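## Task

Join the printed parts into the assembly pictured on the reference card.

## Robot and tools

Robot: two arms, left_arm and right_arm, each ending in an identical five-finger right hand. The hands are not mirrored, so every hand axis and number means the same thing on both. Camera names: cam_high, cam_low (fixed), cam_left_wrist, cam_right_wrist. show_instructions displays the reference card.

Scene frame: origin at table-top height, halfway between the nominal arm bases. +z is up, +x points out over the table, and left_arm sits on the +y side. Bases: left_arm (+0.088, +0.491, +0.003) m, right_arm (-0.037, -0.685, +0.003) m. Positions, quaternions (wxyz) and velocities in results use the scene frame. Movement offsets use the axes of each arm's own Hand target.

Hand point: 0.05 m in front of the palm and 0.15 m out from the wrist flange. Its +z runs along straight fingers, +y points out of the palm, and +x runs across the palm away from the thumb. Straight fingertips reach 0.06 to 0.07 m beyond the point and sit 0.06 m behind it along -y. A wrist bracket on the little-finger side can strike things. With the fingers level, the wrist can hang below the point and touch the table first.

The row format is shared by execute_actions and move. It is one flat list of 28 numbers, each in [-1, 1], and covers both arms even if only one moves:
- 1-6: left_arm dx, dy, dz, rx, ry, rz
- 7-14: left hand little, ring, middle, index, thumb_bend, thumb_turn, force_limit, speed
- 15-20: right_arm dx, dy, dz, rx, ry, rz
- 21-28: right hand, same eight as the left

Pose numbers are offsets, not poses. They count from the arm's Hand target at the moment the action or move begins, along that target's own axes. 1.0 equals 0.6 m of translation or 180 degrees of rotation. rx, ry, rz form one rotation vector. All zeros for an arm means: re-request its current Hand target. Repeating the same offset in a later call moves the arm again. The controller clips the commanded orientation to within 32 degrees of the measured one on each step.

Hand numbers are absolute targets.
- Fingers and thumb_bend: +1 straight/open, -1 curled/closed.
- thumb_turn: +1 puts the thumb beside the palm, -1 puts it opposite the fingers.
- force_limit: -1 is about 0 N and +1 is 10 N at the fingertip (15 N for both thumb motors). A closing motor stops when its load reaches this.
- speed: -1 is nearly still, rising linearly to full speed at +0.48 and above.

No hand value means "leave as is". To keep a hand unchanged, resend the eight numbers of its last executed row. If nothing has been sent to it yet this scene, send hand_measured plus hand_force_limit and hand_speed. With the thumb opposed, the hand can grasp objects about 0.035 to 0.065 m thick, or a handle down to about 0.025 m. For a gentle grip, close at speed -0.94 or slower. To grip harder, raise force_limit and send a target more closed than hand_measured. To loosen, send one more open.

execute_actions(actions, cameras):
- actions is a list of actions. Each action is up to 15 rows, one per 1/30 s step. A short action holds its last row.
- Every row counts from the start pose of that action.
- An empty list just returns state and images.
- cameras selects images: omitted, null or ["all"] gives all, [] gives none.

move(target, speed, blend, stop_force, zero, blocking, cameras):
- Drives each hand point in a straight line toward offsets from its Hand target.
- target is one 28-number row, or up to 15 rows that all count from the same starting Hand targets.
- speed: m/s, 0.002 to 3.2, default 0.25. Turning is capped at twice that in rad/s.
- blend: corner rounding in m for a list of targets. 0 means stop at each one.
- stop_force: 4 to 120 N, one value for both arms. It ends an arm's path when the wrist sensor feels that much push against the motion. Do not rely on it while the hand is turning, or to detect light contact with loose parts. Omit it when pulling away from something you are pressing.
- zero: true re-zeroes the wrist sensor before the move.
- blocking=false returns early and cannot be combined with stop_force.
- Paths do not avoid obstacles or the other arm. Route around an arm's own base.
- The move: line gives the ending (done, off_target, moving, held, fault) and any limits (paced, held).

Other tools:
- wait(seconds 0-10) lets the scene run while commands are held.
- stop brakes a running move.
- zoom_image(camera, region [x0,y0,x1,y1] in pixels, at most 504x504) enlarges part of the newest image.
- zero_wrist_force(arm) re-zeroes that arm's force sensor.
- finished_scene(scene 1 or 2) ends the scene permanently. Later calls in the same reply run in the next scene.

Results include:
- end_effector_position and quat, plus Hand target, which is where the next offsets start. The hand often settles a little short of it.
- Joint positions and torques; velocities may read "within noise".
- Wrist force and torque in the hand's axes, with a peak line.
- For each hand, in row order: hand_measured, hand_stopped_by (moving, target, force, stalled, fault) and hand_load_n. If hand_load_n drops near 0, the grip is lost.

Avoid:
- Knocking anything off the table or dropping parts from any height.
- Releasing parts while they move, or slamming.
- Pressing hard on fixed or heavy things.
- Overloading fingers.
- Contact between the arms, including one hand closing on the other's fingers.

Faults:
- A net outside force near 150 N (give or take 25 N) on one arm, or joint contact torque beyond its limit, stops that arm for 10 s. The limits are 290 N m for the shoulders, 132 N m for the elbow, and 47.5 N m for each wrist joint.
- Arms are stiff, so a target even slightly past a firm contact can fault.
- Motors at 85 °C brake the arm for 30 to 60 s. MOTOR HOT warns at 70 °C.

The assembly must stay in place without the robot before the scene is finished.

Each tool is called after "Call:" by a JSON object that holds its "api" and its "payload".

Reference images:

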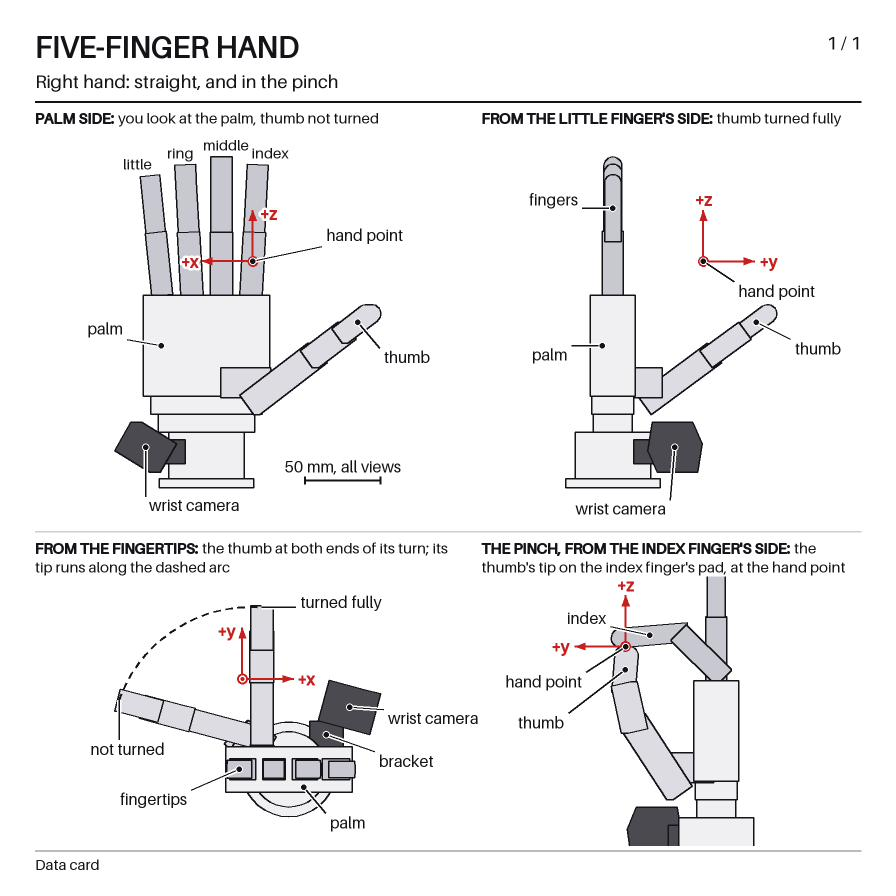

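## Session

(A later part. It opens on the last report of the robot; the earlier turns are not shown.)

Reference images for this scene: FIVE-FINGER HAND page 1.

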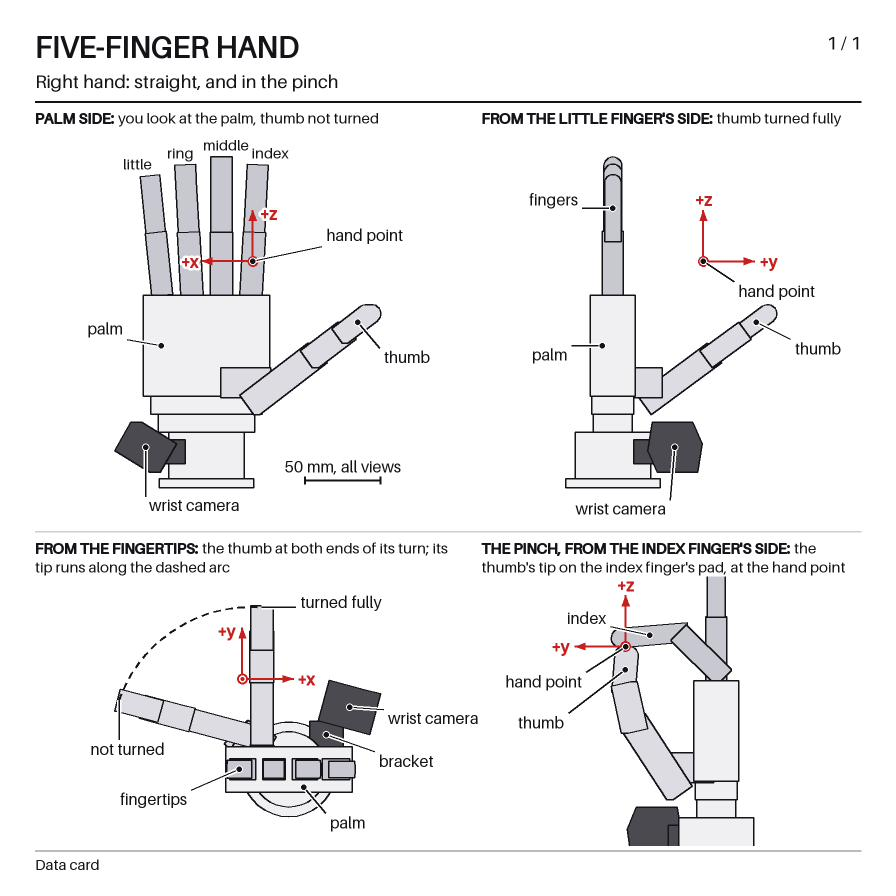

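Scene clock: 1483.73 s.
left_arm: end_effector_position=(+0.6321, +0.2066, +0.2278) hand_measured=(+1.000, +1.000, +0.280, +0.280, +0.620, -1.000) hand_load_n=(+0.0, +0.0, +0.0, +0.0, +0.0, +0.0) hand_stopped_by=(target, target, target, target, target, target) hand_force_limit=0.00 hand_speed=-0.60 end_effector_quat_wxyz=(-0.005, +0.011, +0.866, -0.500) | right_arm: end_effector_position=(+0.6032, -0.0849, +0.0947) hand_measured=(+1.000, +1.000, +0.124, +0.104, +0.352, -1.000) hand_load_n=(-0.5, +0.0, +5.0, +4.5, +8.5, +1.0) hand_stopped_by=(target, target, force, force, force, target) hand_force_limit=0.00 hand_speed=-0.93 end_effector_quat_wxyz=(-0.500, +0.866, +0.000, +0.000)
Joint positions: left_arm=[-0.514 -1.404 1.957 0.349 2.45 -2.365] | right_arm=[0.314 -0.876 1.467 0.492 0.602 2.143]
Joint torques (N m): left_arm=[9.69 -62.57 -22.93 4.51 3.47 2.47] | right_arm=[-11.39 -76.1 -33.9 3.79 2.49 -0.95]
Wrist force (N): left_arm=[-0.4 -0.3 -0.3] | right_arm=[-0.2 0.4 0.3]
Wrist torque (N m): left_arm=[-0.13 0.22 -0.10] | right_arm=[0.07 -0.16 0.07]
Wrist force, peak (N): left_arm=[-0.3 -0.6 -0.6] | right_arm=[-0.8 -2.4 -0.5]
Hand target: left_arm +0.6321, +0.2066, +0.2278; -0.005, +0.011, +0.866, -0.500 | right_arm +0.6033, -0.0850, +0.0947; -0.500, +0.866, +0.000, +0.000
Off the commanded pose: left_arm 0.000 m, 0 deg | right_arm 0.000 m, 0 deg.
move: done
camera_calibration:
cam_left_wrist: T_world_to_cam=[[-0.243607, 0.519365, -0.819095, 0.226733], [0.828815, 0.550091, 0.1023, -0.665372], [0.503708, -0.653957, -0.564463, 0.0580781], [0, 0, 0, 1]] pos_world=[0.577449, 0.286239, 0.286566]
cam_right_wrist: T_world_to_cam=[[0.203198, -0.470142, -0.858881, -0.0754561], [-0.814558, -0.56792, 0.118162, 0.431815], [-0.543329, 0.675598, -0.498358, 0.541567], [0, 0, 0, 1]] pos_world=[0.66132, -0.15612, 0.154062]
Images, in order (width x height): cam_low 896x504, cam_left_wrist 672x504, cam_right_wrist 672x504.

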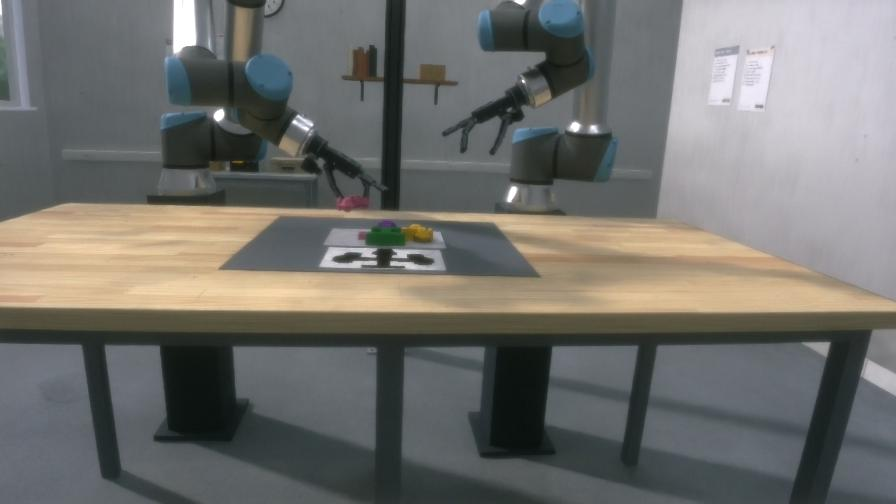

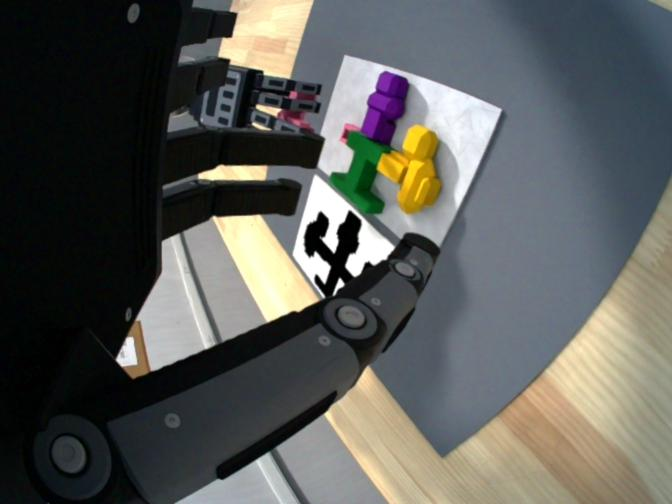

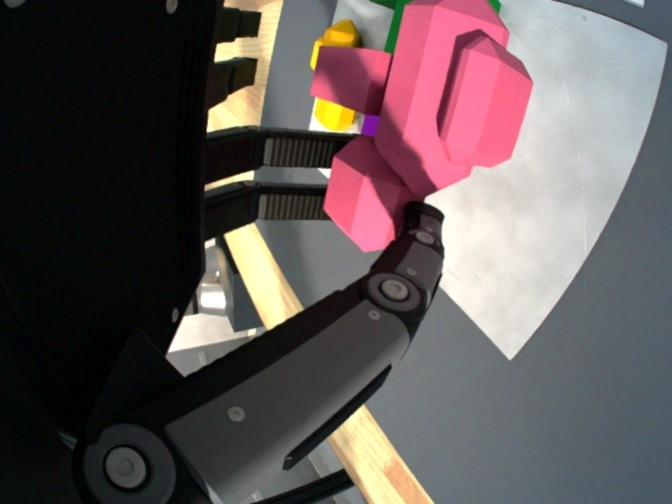

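Call:
{"api": "move", "payload": {"target": [0, 0, 0, 0, 0, 0, 1, 1, 0.28, 0.28, 0.62, -1, 0, -0.6, 0, 0.0645, 0.03725, 0, 0, 0, 1, 1, -0.5, -0.5, -0.3, -1, 0, -0.93], "speed": 0.08, "cameras": []}}

Call:
{"api": "move", "payload": {"target": [[-0.1485, -0.0777, 0.0607, 0.0951, 0.4436, 0.8156, -1, -1, -1, -1, 1, 1, 0, 0, 0, 0, 0, 0, 0, 0, 1, 1, -0.5, -0.5, -0.3, -1, 0, -0.93], [-0.186, -0.0027, 0.444, 0.0951, 0.4436, 0.8156, -1, -1, -1, -1, 1, 1, 0, 0, 0, 0, 0, 0, 0, 0, 1, 1, -0.5, -0.5, -0.3, -1, 0, -0.93]], "speed": [0.4, 0.15], "cameras": ["cam_left_wrist", "cam_right_wrist", "cam_low"]}}

Call:
{"api": "zoom_image", "payload": {"camera": "cam_left_wrist", "region": [200, 130, 450, 380]}}

Scene clock: 1569.87 s.
left_arm: end_effector_position=(+0.6321, +0.2066, +0.2278) hand_measured=(+1.000, +1.000, +0.280, +0.280, +0.620, -1.000) hand_load_n=(+0.0, +0.0, +0.0, -0.5, +0.0, +0.0) hand_stopped_by=(target, target, target, target, target, target) hand_force_limit=0.00 hand_speed=-0.60 end_effector_quat_wxyz=(-0.005, +0.011, +0.866, -0.500) | right_arm: end_effector_position=(+0.6032, -0.0850, +0.0499) hand_measured=(+1.000, +1.000, +0.124, +0.104, +0.352, -1.000) hand_load_n=(+0.0, +0.0, +5.0, +5.0, +8.5, +1.0) hand_stopped_by=(target, target, force, force, force, target) hand_force_limit=0.00 hand_speed=-0.93 end_effector_quat_wxyz=(-0.500, +0.866, +0.000, +0.000)
Joint positions: left_arm=[-0.514 -1.404 1.957 0.349 2.45 -2.365] | right_arm=[0.314 -0.834 1.483 0.433 0.602 2.143]
Joint torques (N m): left_arm=[9.37 -62.29 -22.35 4.29 3.54 2.49] | right_arm=[-14.05 -97.49 -36.2 4.56 2.12 1.32]
Wrist force (N): left_arm=[-0.2 -0.1 -0.1] | right_arm=[-0.6 -0.1 0.2]
Wrist torque (N m): left_arm=[-0.10 0.18 -0.09] | right_arm=[-0.05 -0.07 0.05]
Wrist force, peak (N): left_arm=[-0.3 -0.7 0.0] | right_arm=[-0.3 1.3 0.4]
Hand target: left_arm +0.6321, +0.2066, +0.2278; -0.005, +0.011, +0.866, -0.500 | right_arm +0.6033, -0.0850, +0.0500; -0.500, +0.866, +0.000, +0.000
Off the commanded pose: left_arm 0.000 m, 0 deg | right_arm 0.000 m, 0 deg.
move: done
No camera images: "cameras" was empty.

Scene clock: 1575.77 s.
left_arm: end_effector_position=(+0.7385, -0.0276, +0.0964) hand_measured=(-1.000, -1.000, -1.000, -1.000, +1.000, +1.000) hand_load_n=(+0.0, +0.5, +0.0, +0.0, +0.0, +0.0) hand_stopped_by=(target, target, target, target, target, target) hand_force_limit=0.00 hand_speed=0.00 end_effector_quat_wxyz=(+0.024, +0.990, +0.028, -0.139) | right_arm: end_effector_position=(+0.6033, -0.0850, +0.0500) hand_measured=(+1.000, +1.000, +0.124, +0.104, +0.352, -1.000) hand_load_n=(+0.0, +0.0, +5.0, +5.0, +8.5, +1.0) hand_stopped_by=(target, target, force, force, force, target) hand_force_limit=0.00 hand_speed=-0.93 end_effector_quat_wxyz=(-0.500, +0.866, +0.000, +0.000)
Joint positions: left_arm=[-0.752 -0.714 1.192 1.264 1.796 0.799] | right_arm=[0.314 -0.834 1.483 0.433 0.602 2.143]
Joint torques (N m): left_arm=[-1.66 -94.64 -25.5 6.33 -1.1 2.94] | right_arm=[11.96 -95.79 -35.76 1.21 -0.46 0.91]
Wrist force (N): left_arm=[-0.6 0.9 -1.0] | right_arm=[-0.7 0.3 0.1]
Wrist torque (N m): left_arm=[0.19 0.32 -0.18] | right_arm=[0.01 -0.05 0.05]
Wrist force, peak (N): left_arm=[-0.4 2.5 0.2] | right_arm=[-0.7 0.7 0.2]
Hand target: left_arm +0.7384, -0.0275, +0.0963; +0.023, +0.990, +0.028, -0.139 | right_arm +0.6033, -0.0850, +0.0500; -0.500, +0.866, +0.000, +0.000
Off the commanded pose: left_arm 0.000 m, 0 deg | right_arm 0.000 m, 0 deg.
move: done
camera_calibration:
cam_left_wrist: T_world_to_cam=[[0.317619, -0.948219, 0.0000713787, -0.267227], [-0.622002, -0.208291, 0.754803, 0.37624], [-0.715704, -0.239784, -0.655951, 0.697856], [0, 0, 0, 1]] pos_world=[0.818356, -0.00768733, 0.173791]
cam_right_wrist: T_world_to_cam=[[0.203216, -0.470241, -0.858823, -0.11395], [-0.814618, -0.567834, 0.118157, 0.437176], [-0.543231, 0.675601, -0.49846, 0.51936], [0, 0, 0, 1]] pos_world=[0.661421, -0.15622, 0.109362]
Images, in order (width x height): cam_low 896x504, cam_left_wrist 672x504, cam_right_wrist 672x504.

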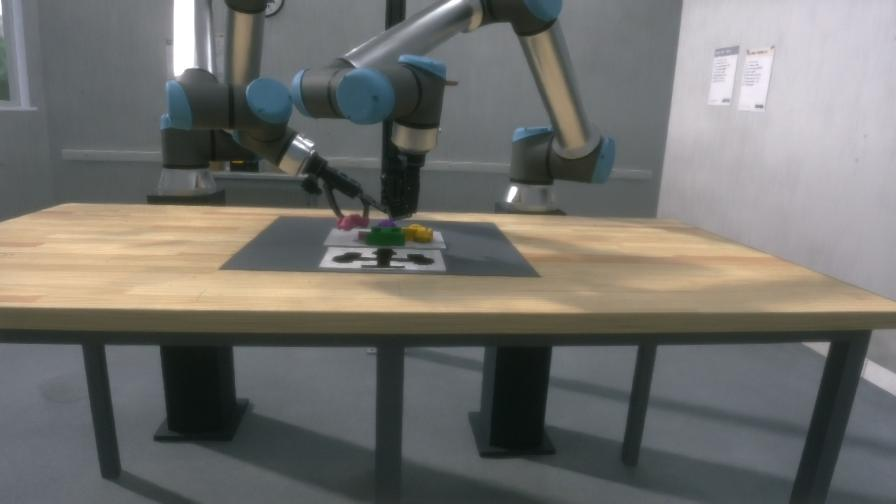

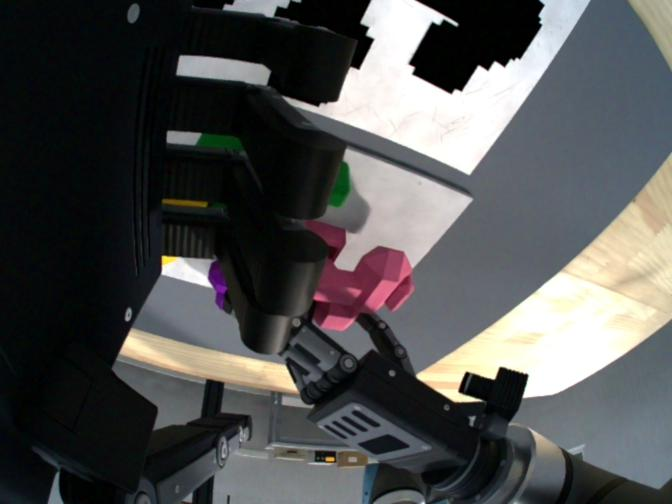

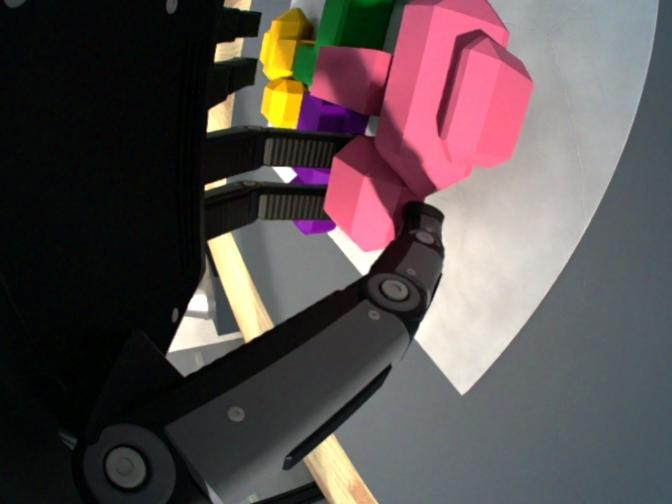

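Scaled by 2.016 from the camera's 672x504 image, which has a finer 960x720 frame.

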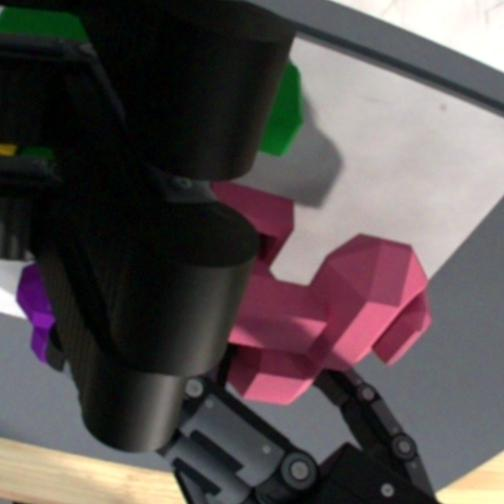

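Call:
{"api": "move", "payload": {"target": [[0.043, -0.014, -0.07, 0, 0, 0, -1, -1, -1, -1, 1, 1, 0, 0, 0, 0, 0, 0, 0, 0, 1, 1, -0.5, -0.5, -0.3, -1, 0, -0.93], [0.043, -0.014, -0.07, 0, 0, 0, 1, 1, 1, 1, 1, 1, 0, 0, 0, 0, 0, 0, 0, 0, 1, 1, -0.5, -0.5, -0.3, -1, 0, -0.93]], "speed": [0.15, 0.1], "cameras": ["cam_left_wrist"]}}

Call:
{"api": "zoom_image", "payload": {"camera": "cam_left_wrist", "region": [220, 130, 470, 380]}}

Scene clock: 1585.60 s.
left_arm: end_effector_position=(+0.7742, -0.0156, +0.1292) hand_measured=(+1.000, +1.000, +1.000, +1.000, +1.000, +1.000) hand_load_n=(+0.0, +0.0, +0.0, +0.0, +0.0, +0.0) hand_stopped_by=(target, target, target, target, target, target) hand_force_limit=0.00 hand_speed=0.00 end_effector_quat_wxyz=(+0.023, +0.990, +0.028, -0.139) | right_arm: end_effector_position=(+0.6033, -0.0850, +0.0500) hand_measured=(+1.000, +1.000, +0.124, +0.104, +0.352, -1.000) hand_load_n=(+0.0, +0.0, +4.5, +5.0, +8.5, +1.0) hand_stopped_by=(target, target, force, force, force, target) hand_force_limit=0.00 hand_speed=-0.93 end_effector_quat_wxyz=(-0.500, +0.866, +0.000, +0.000)
Joint positions: left_arm=[-0.715 -0.697 1.098 1.349 1.79 0.837] | right_arm=[0.314 -0.834 1.483 0.433 0.602 2.143]
Joint torques (N m): left_arm=[-12.03 -121.09 -45.81 6.05 2.95 -3.43] | right_arm=[9.91 -94.93 -35.6 0.86 -2.64 1.16]
Wrist force (N): left_arm=[-1.0 0.8 -0.8] | right_arm=[-0.1 0.0 0.2]
Wrist torque (N m): left_arm=[0.14 0.39 -0.22] | right_arm=[-0.05 -0.14 0.07]
Wrist force, peak (N): left_arm=[0.0 0.7 -1.9] | right_arm=[-0.9 0.3 0.1]
Hand target: left_arm +0.7742, -0.0156, +0.1292; +0.023, +0.990, +0.028, -0.139 | right_arm +0.6033, -0.0850, +0.0500; -0.500, +0.866, +0.000, +0.000
Off the commanded pose: left_arm 0.000 m, 0 deg | right_arm 0.000 m, 0 deg.
move: done
camera_calibration:
cam_left_wrist: T_world_to_cam=[[0.31754, -0.948245, -0.000170933, -0.267072], [-0.621945, -0.208408, 0.754818, 0.376136], [-0.715788, -0.239579, -0.655934, 0.747867], [0, 0, 0, 1]] pos_world=[0.854056, 0.00431276, 0.206591]
Images, in order (width x height): cam_left_wrist 672x504.

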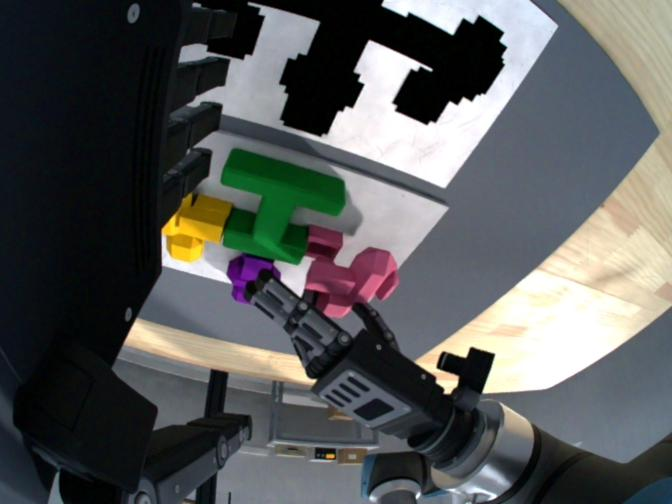

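Scaled by 2.016 from the camera's 672x504 image, which has a finer 960x720 frame.

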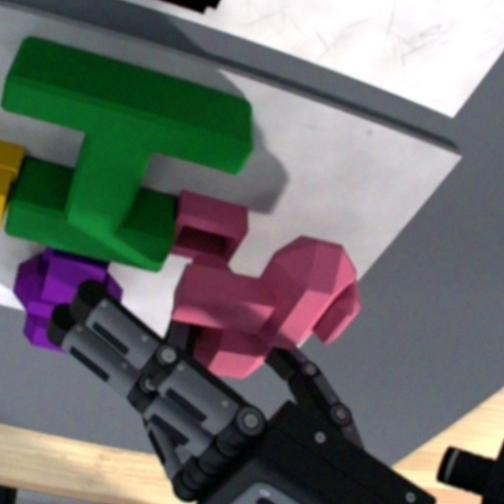

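Call:
{"api": "zoom_image", "payload": {"camera": "cam_left_wrist", "region": [295, 215, 365, 300]}}

Scaled by 5.929 from the camera's 672x504 image, which has a finer 960x720 frame.

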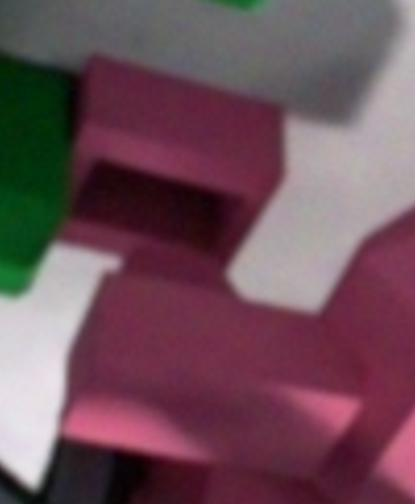

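Call:
{"api": "execute_actions", "payload": {"actions": [], "cameras": ["cam_right_wrist", "cam_left_wrist"]}}

Call:
{"api": "zoom_image", "payload": {"camera": "cam_right_wrist", "region": [250, 0, 400, 140]}}

Scene clock: 1606.30 s.
left_arm: end_effector_position=(+0.7742, -0.0156, +0.1292) hand_measured=(+1.000, +1.000, +1.000, +1.000, +1.000, +1.000) hand_load_n=(+0.0, +0.0, +0.0, +0.0, -0.5, +0.0) hand_stopped_by=(target, target, target, target, target, target) hand_force_limit=0.00 hand_speed=0.00 end_effector_quat_wxyz=(+0.023, +0.990, +0.028, -0.139) | right_arm: end_effector_position=(+0.6033, -0.0850, +0.0500) hand_measured=(+1.000, +1.000, +0.124, +0.104, +0.352, -1.000) hand_load_n=(+0.0, +0.0, +5.0, +4.5, +8.5, +1.0) hand_stopped_by=(target, target, force, force, force, target) hand_force_limit=0.00 hand_speed=-0.93 end_effector_quat_wxyz=(-0.500, +0.866, +0.000, +0.000)
Joint positions: left_arm=[-0.715 -0.697 1.098 1.349 1.79 0.837] | right_arm=[0.314 -0.834 1.483 0.433 0.602 2.143]
Joint velocities: within noise
Joint torques (N m): left_arm=[-12.76 -120.08 -46.83 5.41 3.11 -3.17] | right_arm=[10.13 -96.56 -35.37 1.17 -2.6 1.16]
Motor temperatures (°C): left_arm=[37 32 34 37 38 37] | right_arm=[35 30 34 43 45 39]
Wrist force (N): left_arm=[-0.7 1.0 -0.8] | right_arm=[-0.3 0.5 -0.4]
Wrist torque (N m): left_arm=[0.15 0.35 -0.20] | right_arm=[0.06 -0.11 0.08]
Wrist force, peak (N): left_arm=[-0.7 1.2 -1.3] | right_arm=[-0.7 0.5 0.6]
Hand target: left_arm +0.7742, -0.0156, +0.1292; +0.023, +0.990, +0.028, -0.139 | right_arm +0.6033, -0.0850, +0.0500; -0.500, +0.866, +0.000, +0.000
Off the commanded pose: left_arm 0.000 m, 0 deg | right_arm 0.000 m, 0 deg.
camera_calibration:
cam_left_wrist: T_world_to_cam=[[0.31754, -0.948245, -0.000170933, -0.267072], [-0.621945, -0.208408, 0.754818, 0.376136], [-0.715788, -0.239579, -0.655934, 0.747867], [0, 0, 0, 1]] pos_world=[0.854056, 0.00431276, 0.206591]
cam_right_wrist: T_world_to_cam=[[0.203216, -0.470241, -0.858823, -0.11395], [-0.814618, -0.567834, 0.118157, 0.437176], [-0.543231, 0.675601, -0.49846, 0.51936], [0, 0, 0, 1]] pos_world=[0.661421, -0.15622, 0.109362]
Images, in order (width x height): cam_left_wrist 672x504, cam_right_wrist 672x504.

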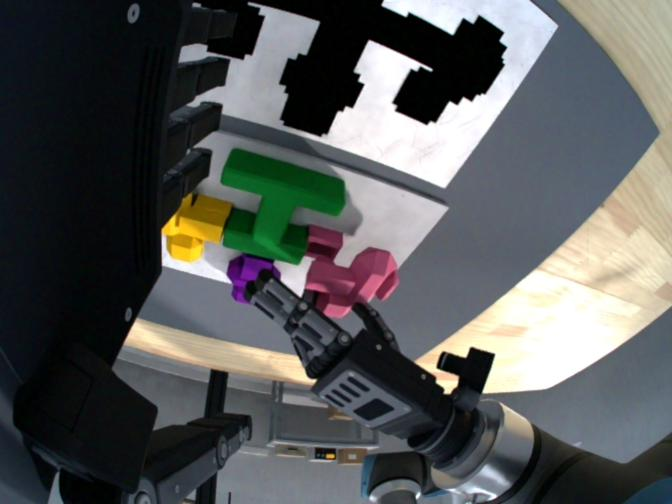

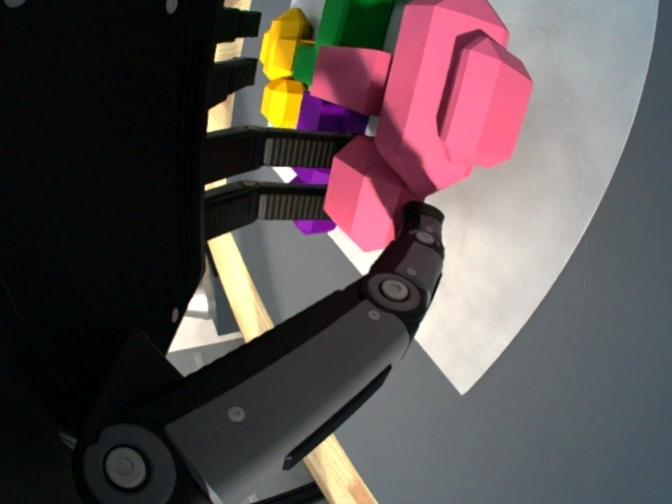

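Scaled by 3.360 from the camera's 672x504 image, which has a finer 960x720 frame.

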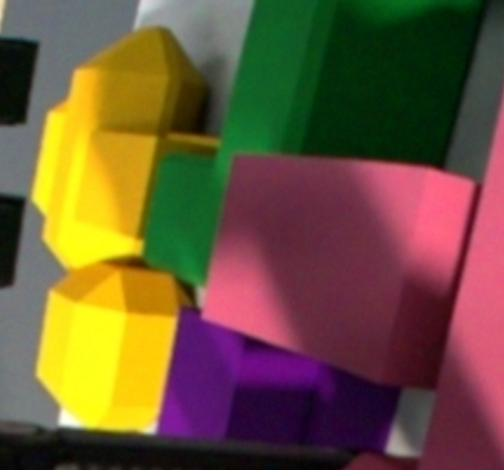

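Call:
{"api": "zoom_image", "payload": {"camera": "cam_left_wrist", "region": [300, 250, 360, 310]}}

Scaled by 8.400 from the camera's 672x504 image, which has a finer 960x720 frame.

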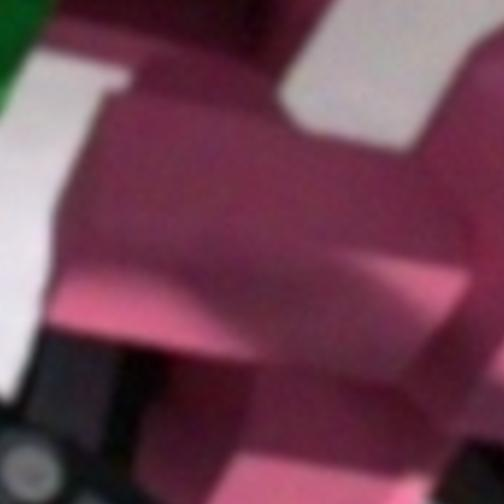

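Call:
{"api": "zoom_image", "payload": {"camera": "cam_left_wrist", "region": [220, 195, 350, 305]}}

Scaled by 3.877 from the camera's 672x504 image, which has a finer 960x720 frame.

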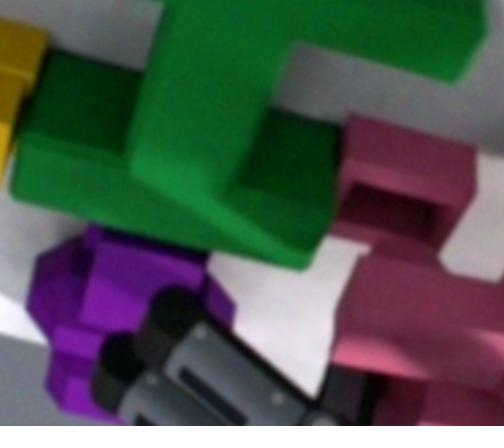

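Call:
{"api": "move", "payload": {"target": [0, 0, 0, 0, 0, 0, 1, 1, 1, 1, 1, 1, 0, 0, 0.0007, 0.0056, 0.0103, 0, 0.00866, 0.005, 1, 1, -0.5, -0.5, -0.3, -1, 0, -0.93], "speed": 0.05, "cameras": ["cam_left_wrist", "cam_right_wrist"]}}

Call:
{"api": "zoom_image", "payload": {"camera": "cam_left_wrist", "region": [285, 215, 365, 305]}}

Call:
{"api": "zoom_image", "payload": {"camera": "cam_right_wrist", "region": [250, 0, 400, 140]}}

Scene clock: 1673.50 s.
left_arm: end_effector_position=(+0.7742, -0.0156, +0.1292) hand_measured=(+1.000, +1.000, +1.000, +1.000, +1.000, +1.000) hand_load_n=(+0.0, +0.0, +0.0, +0.0, +0.0, +0.0) hand_stopped_by=(target, target, target, target, target, target) hand_force_limit=0.00 hand_speed=0.00 end_effector_quat_wxyz=(+0.023, +0.990, +0.028, -0.139) | right_arm: end_effector_position=(+0.6036, -0.0813, +0.0440) hand_measured=(+1.000, +1.000, +0.124, +0.104, +0.352, -1.000) hand_load_n=(+0.0, +0.0, +5.0, +5.0, +9.0, +1.0) hand_stopped_by=(target, target, force, force, force, target) hand_force_limit=0.00 hand_speed=-0.93 end_effector_quat_wxyz=(-0.500, +0.866, -0.014, +0.008)
Joint positions: left_arm=[-0.715 -0.697 1.098 1.349 1.79 0.837] | right_arm=[0.32 -0.841 1.5 0.378 0.621 2.2]
Joint torques (N m): left_arm=[-13.27 -118.18 -47.06 4.34 3.16 -3.06] | right_arm=[-11.98 -74.93 -34.98 4.16 -4.84 -2.02]
Wrist force (N): left_arm=[-0.8 1.1 -1.0] | right_arm=[0.1 0.1 0.4]
Wrist torque (N m): left_arm=[0.18 0.38 -0.21] | right_arm=[0.00 -0.20 0.25]
Wrist force, peak (N): left_arm=[-1.0 1.1 -1.1] | right_arm=[-0.6 0.7 0.6]
Hand target: left_arm +0.7742, -0.0156, +0.1292; +0.023, +0.990, +0.028, -0.139 | right_arm +0.6037, -0.0813, +0.0440; -0.500, +0.866, -0.014, +0.008
Off the commanded pose: left_arm 0.000 m, 0 deg | right_arm 0.000 m, 0 deg.
move: done
camera_calibration:
cam_left_wrist: T_world_to_cam=[[0.31754, -0.948245, -0.000170933, -0.267072], [-0.621945, -0.208408, 0.754818, 0.376136], [-0.715788, -0.239579, -0.655934, 0.747867], [0, 0, 0, 1]] pos_world=[0.854056, 0.00431276, 0.206591]
cam_right_wrist: T_world_to_cam=[[0.188413, -0.476595, -0.858696, -0.109036], [-0.832024, -0.541989, 0.118255, 0.452808], [-0.521763, 0.692175, -0.498656, 0.502425], [0, 0, 0, 1]] pos_world=[0.659438, -0.154315, 0.103361]
Images, in order (width x height): cam_left_wrist 672x504, cam_right_wrist 672x504.

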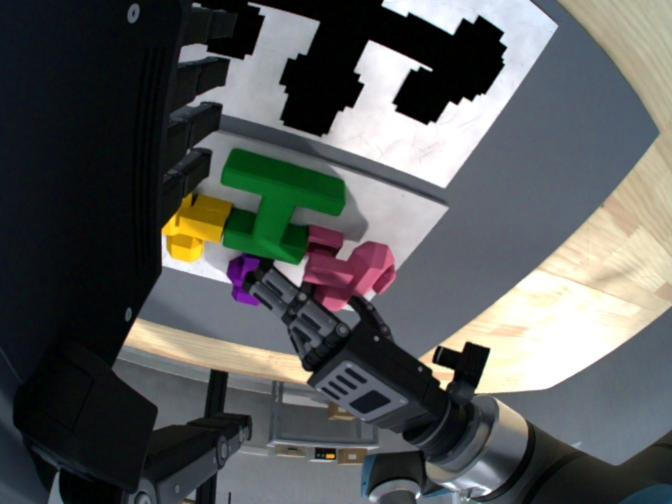

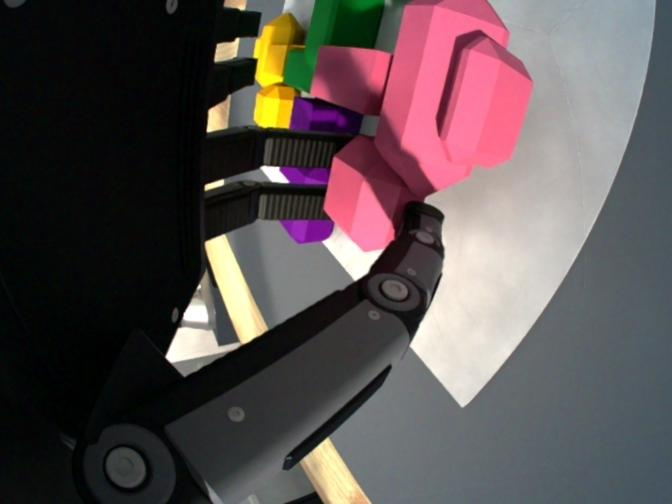

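Scaled by 5.600 from the camera's 672x504 image, which has a finer 960x720 frame.

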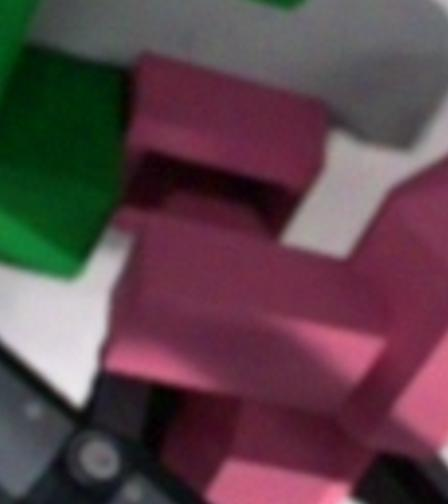

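Scaled by 3.360 from the camera's 672x504 image, which has a finer 960x720 frame.

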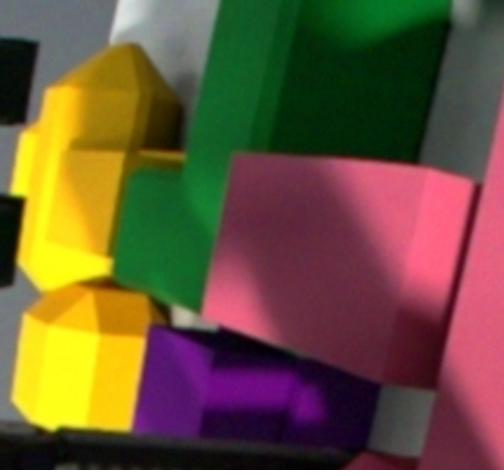

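Call:
{"api": "zoom_image", "payload": {"camera": "cam_left_wrist", "region": [300, 235, 345, 285]}}

Scaled by 10.080 from the camera's 672x504 image, which has a finer 960x720 frame.

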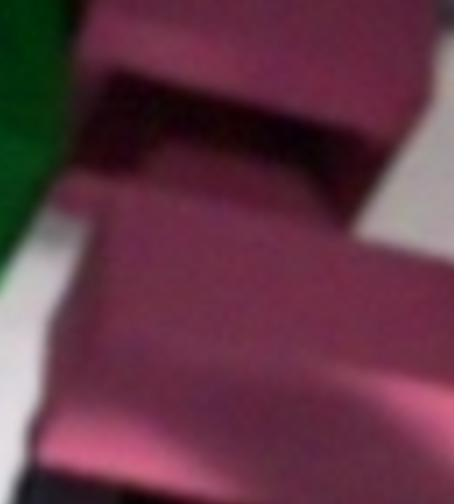

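Call:
{"api": "move", "payload": {"target": [[0, 0, 0, 0, 0, 0, 1, 1, 1, 1, 1, 1, 0, 0, 0, 0.001, -0.0017, 0, 0, 0, 1, 1, -0.5, -0.5, -0.3, -1, 0, -0.93], [0, 0, 0, 0, 0, 0, 1, 1, 1, 1, 1, 1, 0, 0, 0, 0.0335, 0.01705, 0, 0, 0, 1, 1, -0.5, -0.5, -0.3, -1, 0, -0.93]], "speed": 0.02, "stop_force": 5, "cameras": ["cam_left_wrist", "cam_right_wrist"]}}

Call:
{"api": "zoom_image", "payload": {"camera": "cam_left_wrist", "region": [285, 215, 365, 305]}}

Call:
{"api": "zoom_image", "payload": {"camera": "cam_right_wrist", "region": [250, 0, 400, 140]}}

Scene clock: 1752.63 s.
left_arm: end_effector_position=(+0.7742, -0.0156, +0.1292) hand_measured=(+1.000, +1.000, +1.000, +1.000, +1.000, +1.000) hand_load_n=(+0.0, +0.0, +0.0, +0.0, +0.0, +0.0) hand_stopped_by=(target, target, target, target, target, target) hand_force_limit=0.00 hand_speed=0.00 end_effector_quat_wxyz=(+0.023, +0.990, +0.028, -0.139) | right_arm: end_effector_position=(+0.6036, -0.0825, +0.0285) hand_measured=(+1.000, +1.000, +0.124, +0.104, +0.352, -1.000) hand_load_n=(+0.0, +0.0, +3.5, +5.0, +8.0, +0.5) hand_stopped_by=(target, target, force, force, force, target) hand_force_limit=0.00 hand_speed=-0.93 end_effector_quat_wxyz=(-0.500, +0.866, -0.014, +0.008)
Joint positions: left_arm=[-0.715 -0.697 1.098 1.349 1.79 0.837] | right_arm=[0.318 -0.826 1.505 0.359 0.62 2.198]
Joint torques (N m): left_arm=[-12.19 -116.66 -46.89 3.07 2.94 -2.79] | right_arm=[9.74 -96.27 -34.93 4.33 0.84 1.31]
Wrist force (N): left_arm=[-0.9 1.0 -1.0] | right_arm=[0.2 0.2 0.0]
Wrist torque (N m): left_arm=[0.18 0.39 -0.22] | right_arm=[0.03 -0.20 0.29]
Wrist force, peak (N): left_arm=[-0.9 1.2 -1.2] | right_arm=[-1.0 -6.9 -6.1]
Hand target: left_arm +0.7742, -0.0156, +0.1292; +0.023, +0.990, +0.028, -0.139 | right_arm +0.6036, -0.0825, +0.0285; -0.500, +0.866, -0.014, +0.008 (not the last commanded pose)
Off the commanded pose: left_arm 0.000 m, 0 deg | right_arm 0.007 m, 0 deg.
move: contact (right_arm); path passed 1 of 2 targets
camera_calibration:
cam_left_wrist: T_world_to_cam=[[0.31754, -0.948245, -0.000170933, -0.267072], [-0.621945, -0.208408, 0.754818, 0.376136], [-0.715788, -0.239579, -0.655934, 0.747867], [0, 0, 0, 1]] pos_world=[0.854056, 0.00431276, 0.206591]
cam_right_wrist: T_world_to_cam=[[0.188346, -0.476362, -0.858839, -0.122843], [-0.832051, -0.541973, 0.118139, 0.454105], [-0.521744, 0.692347, -0.498436, 0.495573], [0, 0, 0, 1]] pos_world=[0.659538, -0.155514, 0.0878623]
Images, in order (width x height): cam_left_wrist 672x504, cam_right_wrist 672x504.

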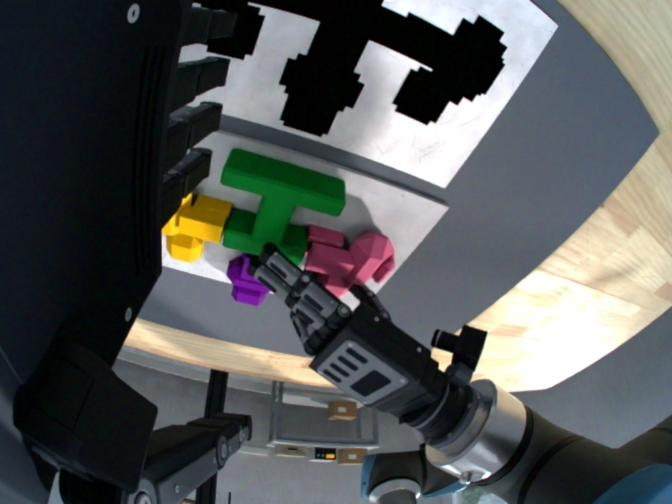

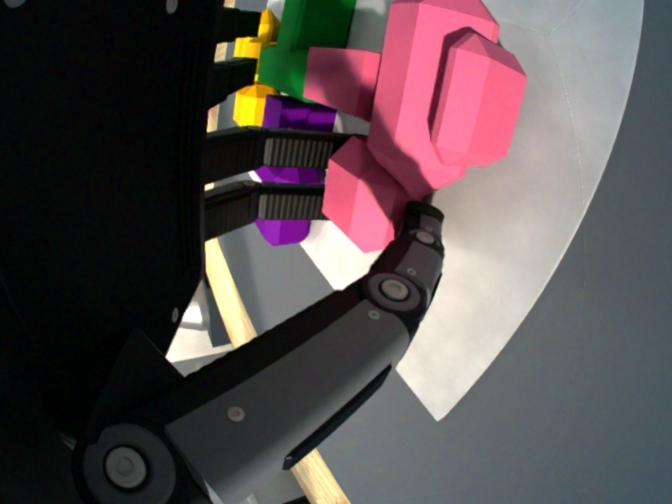

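Scaled by 5.600 from the camera's 672x504 image, which has a finer 960x720 frame.

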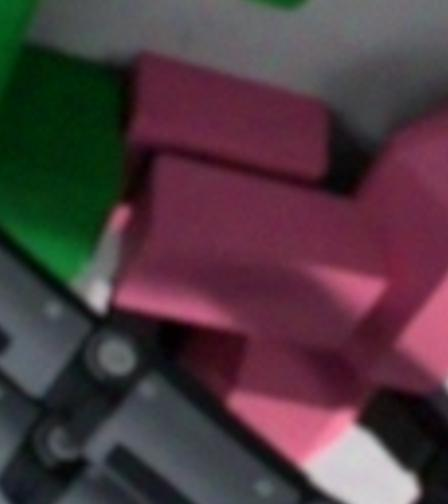

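Scaled by 3.360 from the camera's 672x504 image, which has a finer 960x720 frame.

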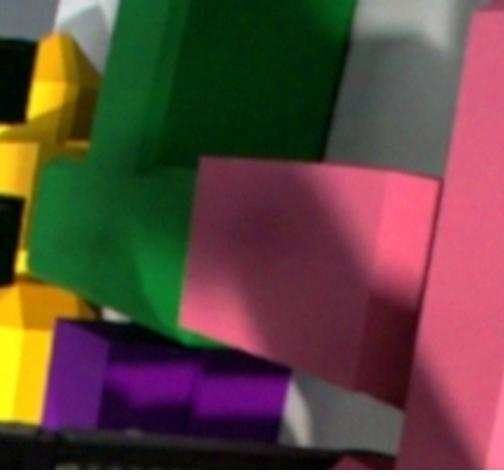

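Call:
{"api": "move", "payload": {"target": [0, 0, 0, 0, 0, 0, 1, 1, 1, 1, 1, 1, 0, 0, 0, 0.00866, 0.005, 0, 0, 0, 1, 1, -0.5, -0.5, -0.3, -1, 0, -0.93], "speed": 0.01, "stop_force": 6, "cameras": ["cam_left_wrist"]}}

Call:
{"api": "zoom_image", "payload": {"camera": "cam_left_wrist", "region": [285, 215, 365, 305]}}

Scene clock: 1757.00 s.
left_arm: end_effector_position=(+0.7742, -0.0156, +0.1292) hand_measured=(+1.000, +1.000, +1.000, +1.000, +1.000, +1.000) hand_load_n=(+0.0, +0.0, +0.0, +0.0, +0.0, -0.5) hand_stopped_by=(target, target, target, target, target, target) hand_force_limit=0.00 hand_speed=0.00 end_effector_quat_wxyz=(+0.023, +0.990, +0.028, -0.139) | right_arm: end_effector_position=(+0.6037, -0.0825, +0.0279) hand_measured=(+1.000, +1.000, +0.124, +0.104, +0.352, -1.000) hand_load_n=(+0.0, +0.0, +4.0, +5.0, +7.5, +0.0) hand_stopped_by=(target, target, force, force, force, target) hand_force_limit=0.00 hand_speed=-0.93 end_effector_quat_wxyz=(-0.500, +0.866, -0.014, +0.008)
Joint positions: left_arm=[-0.715 -0.697 1.098 1.349 1.79 0.837] | right_arm=[0.318 -0.825 1.506 0.358 0.62 2.198]
Joint torques (N m): left_arm=[-12.59 -115.1 -46.7 2.04 3.05 -2.64] | right_arm=[6 -90.87 -32.5 4.41 0.7 0.19]
Wrist force (N): left_arm=[-1.1 1.1 -1.0] | right_arm=[0.5 -0.8 0.2]
Wrist torque (N m): left_arm=[0.19 0.43 -0.23] | right_arm=[0.01 -0.24 0.30]
Wrist force, peak (N): left_arm=[-1.1 1.2 -1.0] | right_arm=[-1.4 -11.2 -9.5]
Hand target: left_arm +0.7742, -0.0156, +0.1292; +0.023, +0.990, +0.028, -0.139 | right_arm +0.6037, -0.0825, +0.0279; -0.500, +0.866, -0.014, +0.008 (not the last commanded pose)
Off the commanded pose: left_arm 0.000 m, 0 deg | right_arm 0.005 m, 0 deg.
move: contact (right_arm)
camera_calibration:
cam_left_wrist: T_world_to_cam=[[0.31754, -0.948245, -0.000170933, -0.267072], [-0.621945, -0.208408, 0.754818, 0.376136], [-0.715788, -0.239579, -0.655934, 0.747867], [0, 0, 0, 1]] pos_world=[0.854056, 0.00431276, 0.206591]
Images, in order (width x height): cam_left_wrist 672x504.

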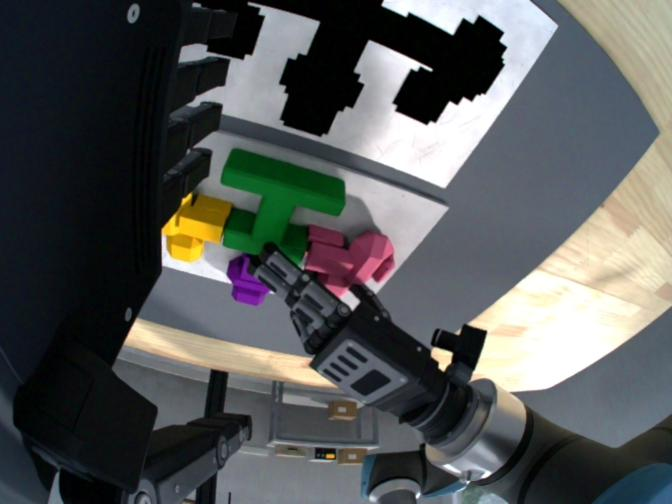

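Scaled by 5.600 from the camera's 672x504 image, which has a finer 960x720 frame.

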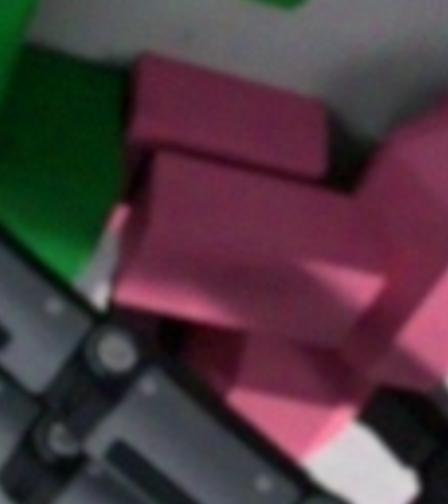

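Call:
{"api": "move", "payload": {"target": [[0, 0, 0, 0, 0, 0, 1, 1, 1, 1, 1, 1, 0, 0, 0, 0, 0, 0, 0, 0, 1, 1, 0.25, 0.25, 0.5, -1, 0, -0.85], [0, 0, 0, 0, 0, 0, 1, 1, 1, 1, 1, 1, 0, 0, 0, 0, 0, 0, 0, 0, 1, 1, 0.32, 0.32, 0.62, -1, 0, -0.6]], "cameras": ["cam_left_wrist", "cam_right_wrist"]}}

Call:
{"api": "zoom_image", "payload": {"camera": "cam_left_wrist", "region": [285, 215, 365, 305]}}

Call:
{"api": "zoom_image", "payload": {"camera": "cam_right_wrist", "region": [200, 0, 500, 270]}}

Scene clock: 1769.03 s.
left_arm: end_effector_position=(+0.7742, -0.0156, +0.1292) hand_measured=(+1.000, +1.000, +1.000, +1.000, +1.000, +1.000) hand_load_n=(+0.0, +0.0, +0.0, +0.0, +0.0, +0.0) hand_stopped_by=(target, target, target, target, target, target) hand_force_limit=0.00 hand_speed=0.00 end_effector_quat_wxyz=(+0.023, +0.990, +0.028, -0.139) | right_arm: end_effector_position=(+0.6037, -0.0825, +0.0279) hand_measured=(+1.000, +1.000, +0.320, +0.320, +0.620, -1.000) hand_load_n=(+0.0, +0.0, +0.0, +0.0, +0.0, +0.0) hand_stopped_by=(target, target, target, target, target, target) hand_force_limit=0.00 hand_speed=-0.60 end_effector_quat_wxyz=(-0.500, +0.866, -0.014, +0.008)
Joint positions: left_arm=[-0.715 -0.697 1.098 1.349 1.79 0.837] | right_arm=[0.318 -0.825 1.506 0.358 0.62 2.198]
Joint torques (N m): left_arm=[-11.53 -113.43 -46.6 0.96 2.78 -2.74] | right_arm=[7.26 -95.74 -33.26 3.98 0.59 -0.04]
Wrist force (N): left_arm=[-0.9 0.7 -0.8] | right_arm=[0.6 0.2 0.0]
Wrist torque (N m): left_arm=[0.12 0.38 -0.22] | right_arm=[0.05 -0.26 0.32]
Wrist force, peak (N): left_arm=[-1.2 1.2 -1.0] | right_arm=[0.2 -1.2 -0.9]
Hand target: left_arm +0.7742, -0.0156, +0.1292; +0.023, +0.990, +0.028, -0.139 | right_arm +0.6037, -0.0825, +0.0279; -0.500, +0.866, -0.014, +0.008
Off the commanded pose: left_arm 0.000 m, 0 deg | right_arm 0.000 m, 0 deg.
move: done
camera_calibration:
cam_left_wrist: T_world_to_cam=[[0.31754, -0.948245, -0.000170933, -0.267072], [-0.621945, -0.208408, 0.754818, 0.376136], [-0.715788, -0.239579, -0.655934, 0.747867], [0, 0, 0, 1]] pos_world=[0.854056, 0.00431276, 0.206591]
cam_right_wrist: T_world_to_cam=[[0.188472, -0.476389, -0.858797, -0.123468], [-0.832084, -0.541948, 0.118018, 0.454296], [-0.521646, 0.692348, -0.498538, 0.495271], [0, 0, 0, 1]] pos_world=[0.659639, -0.155514, 0.0872627]
Images, in order (width x height): cam_left_wrist 672x504, cam_right_wrist 672x504.

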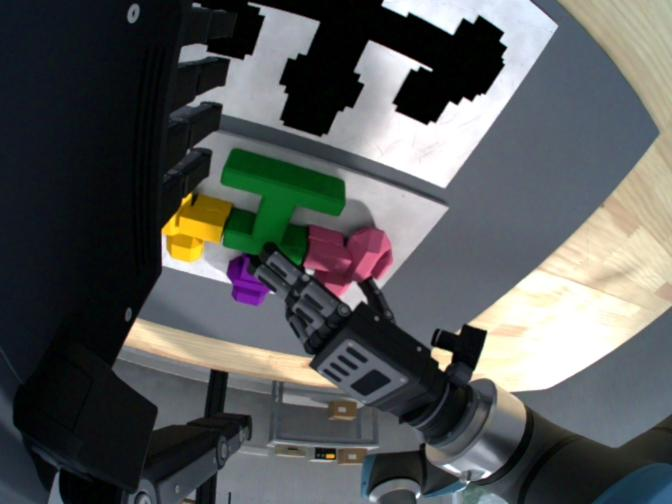

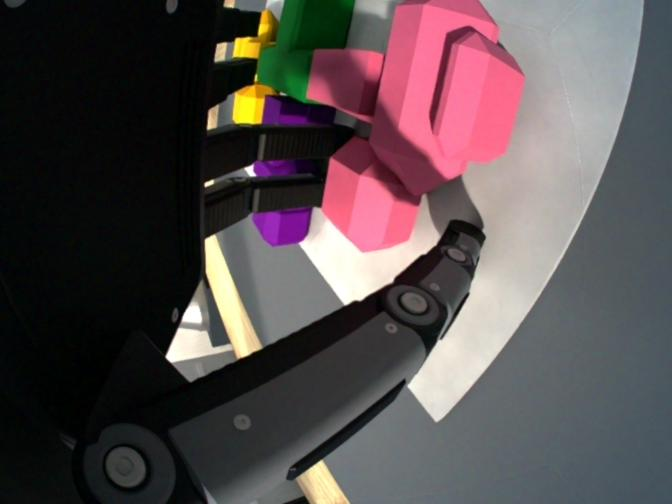

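Scaled by 5.600 from the camera's 672x504 image, which has a finer 960x720 frame.

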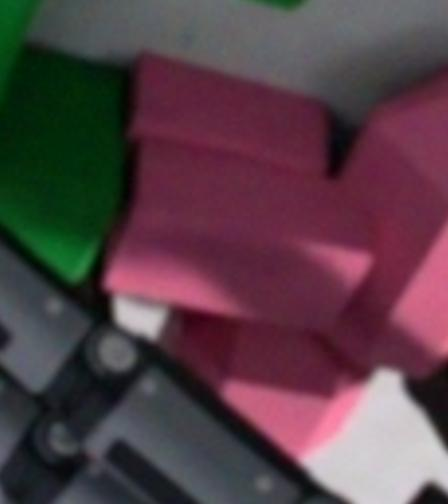

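Scaled by 1.680 from the camera's 672x504 image, which has a finer 960x720 frame.

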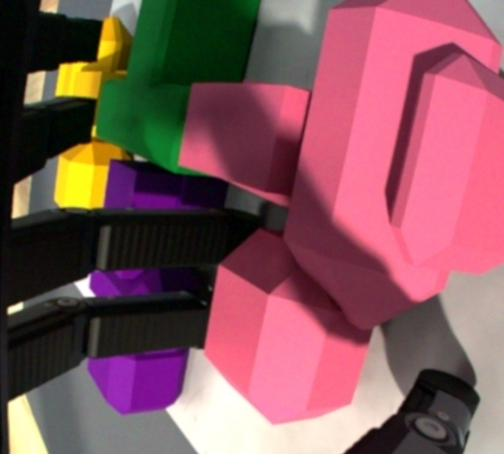

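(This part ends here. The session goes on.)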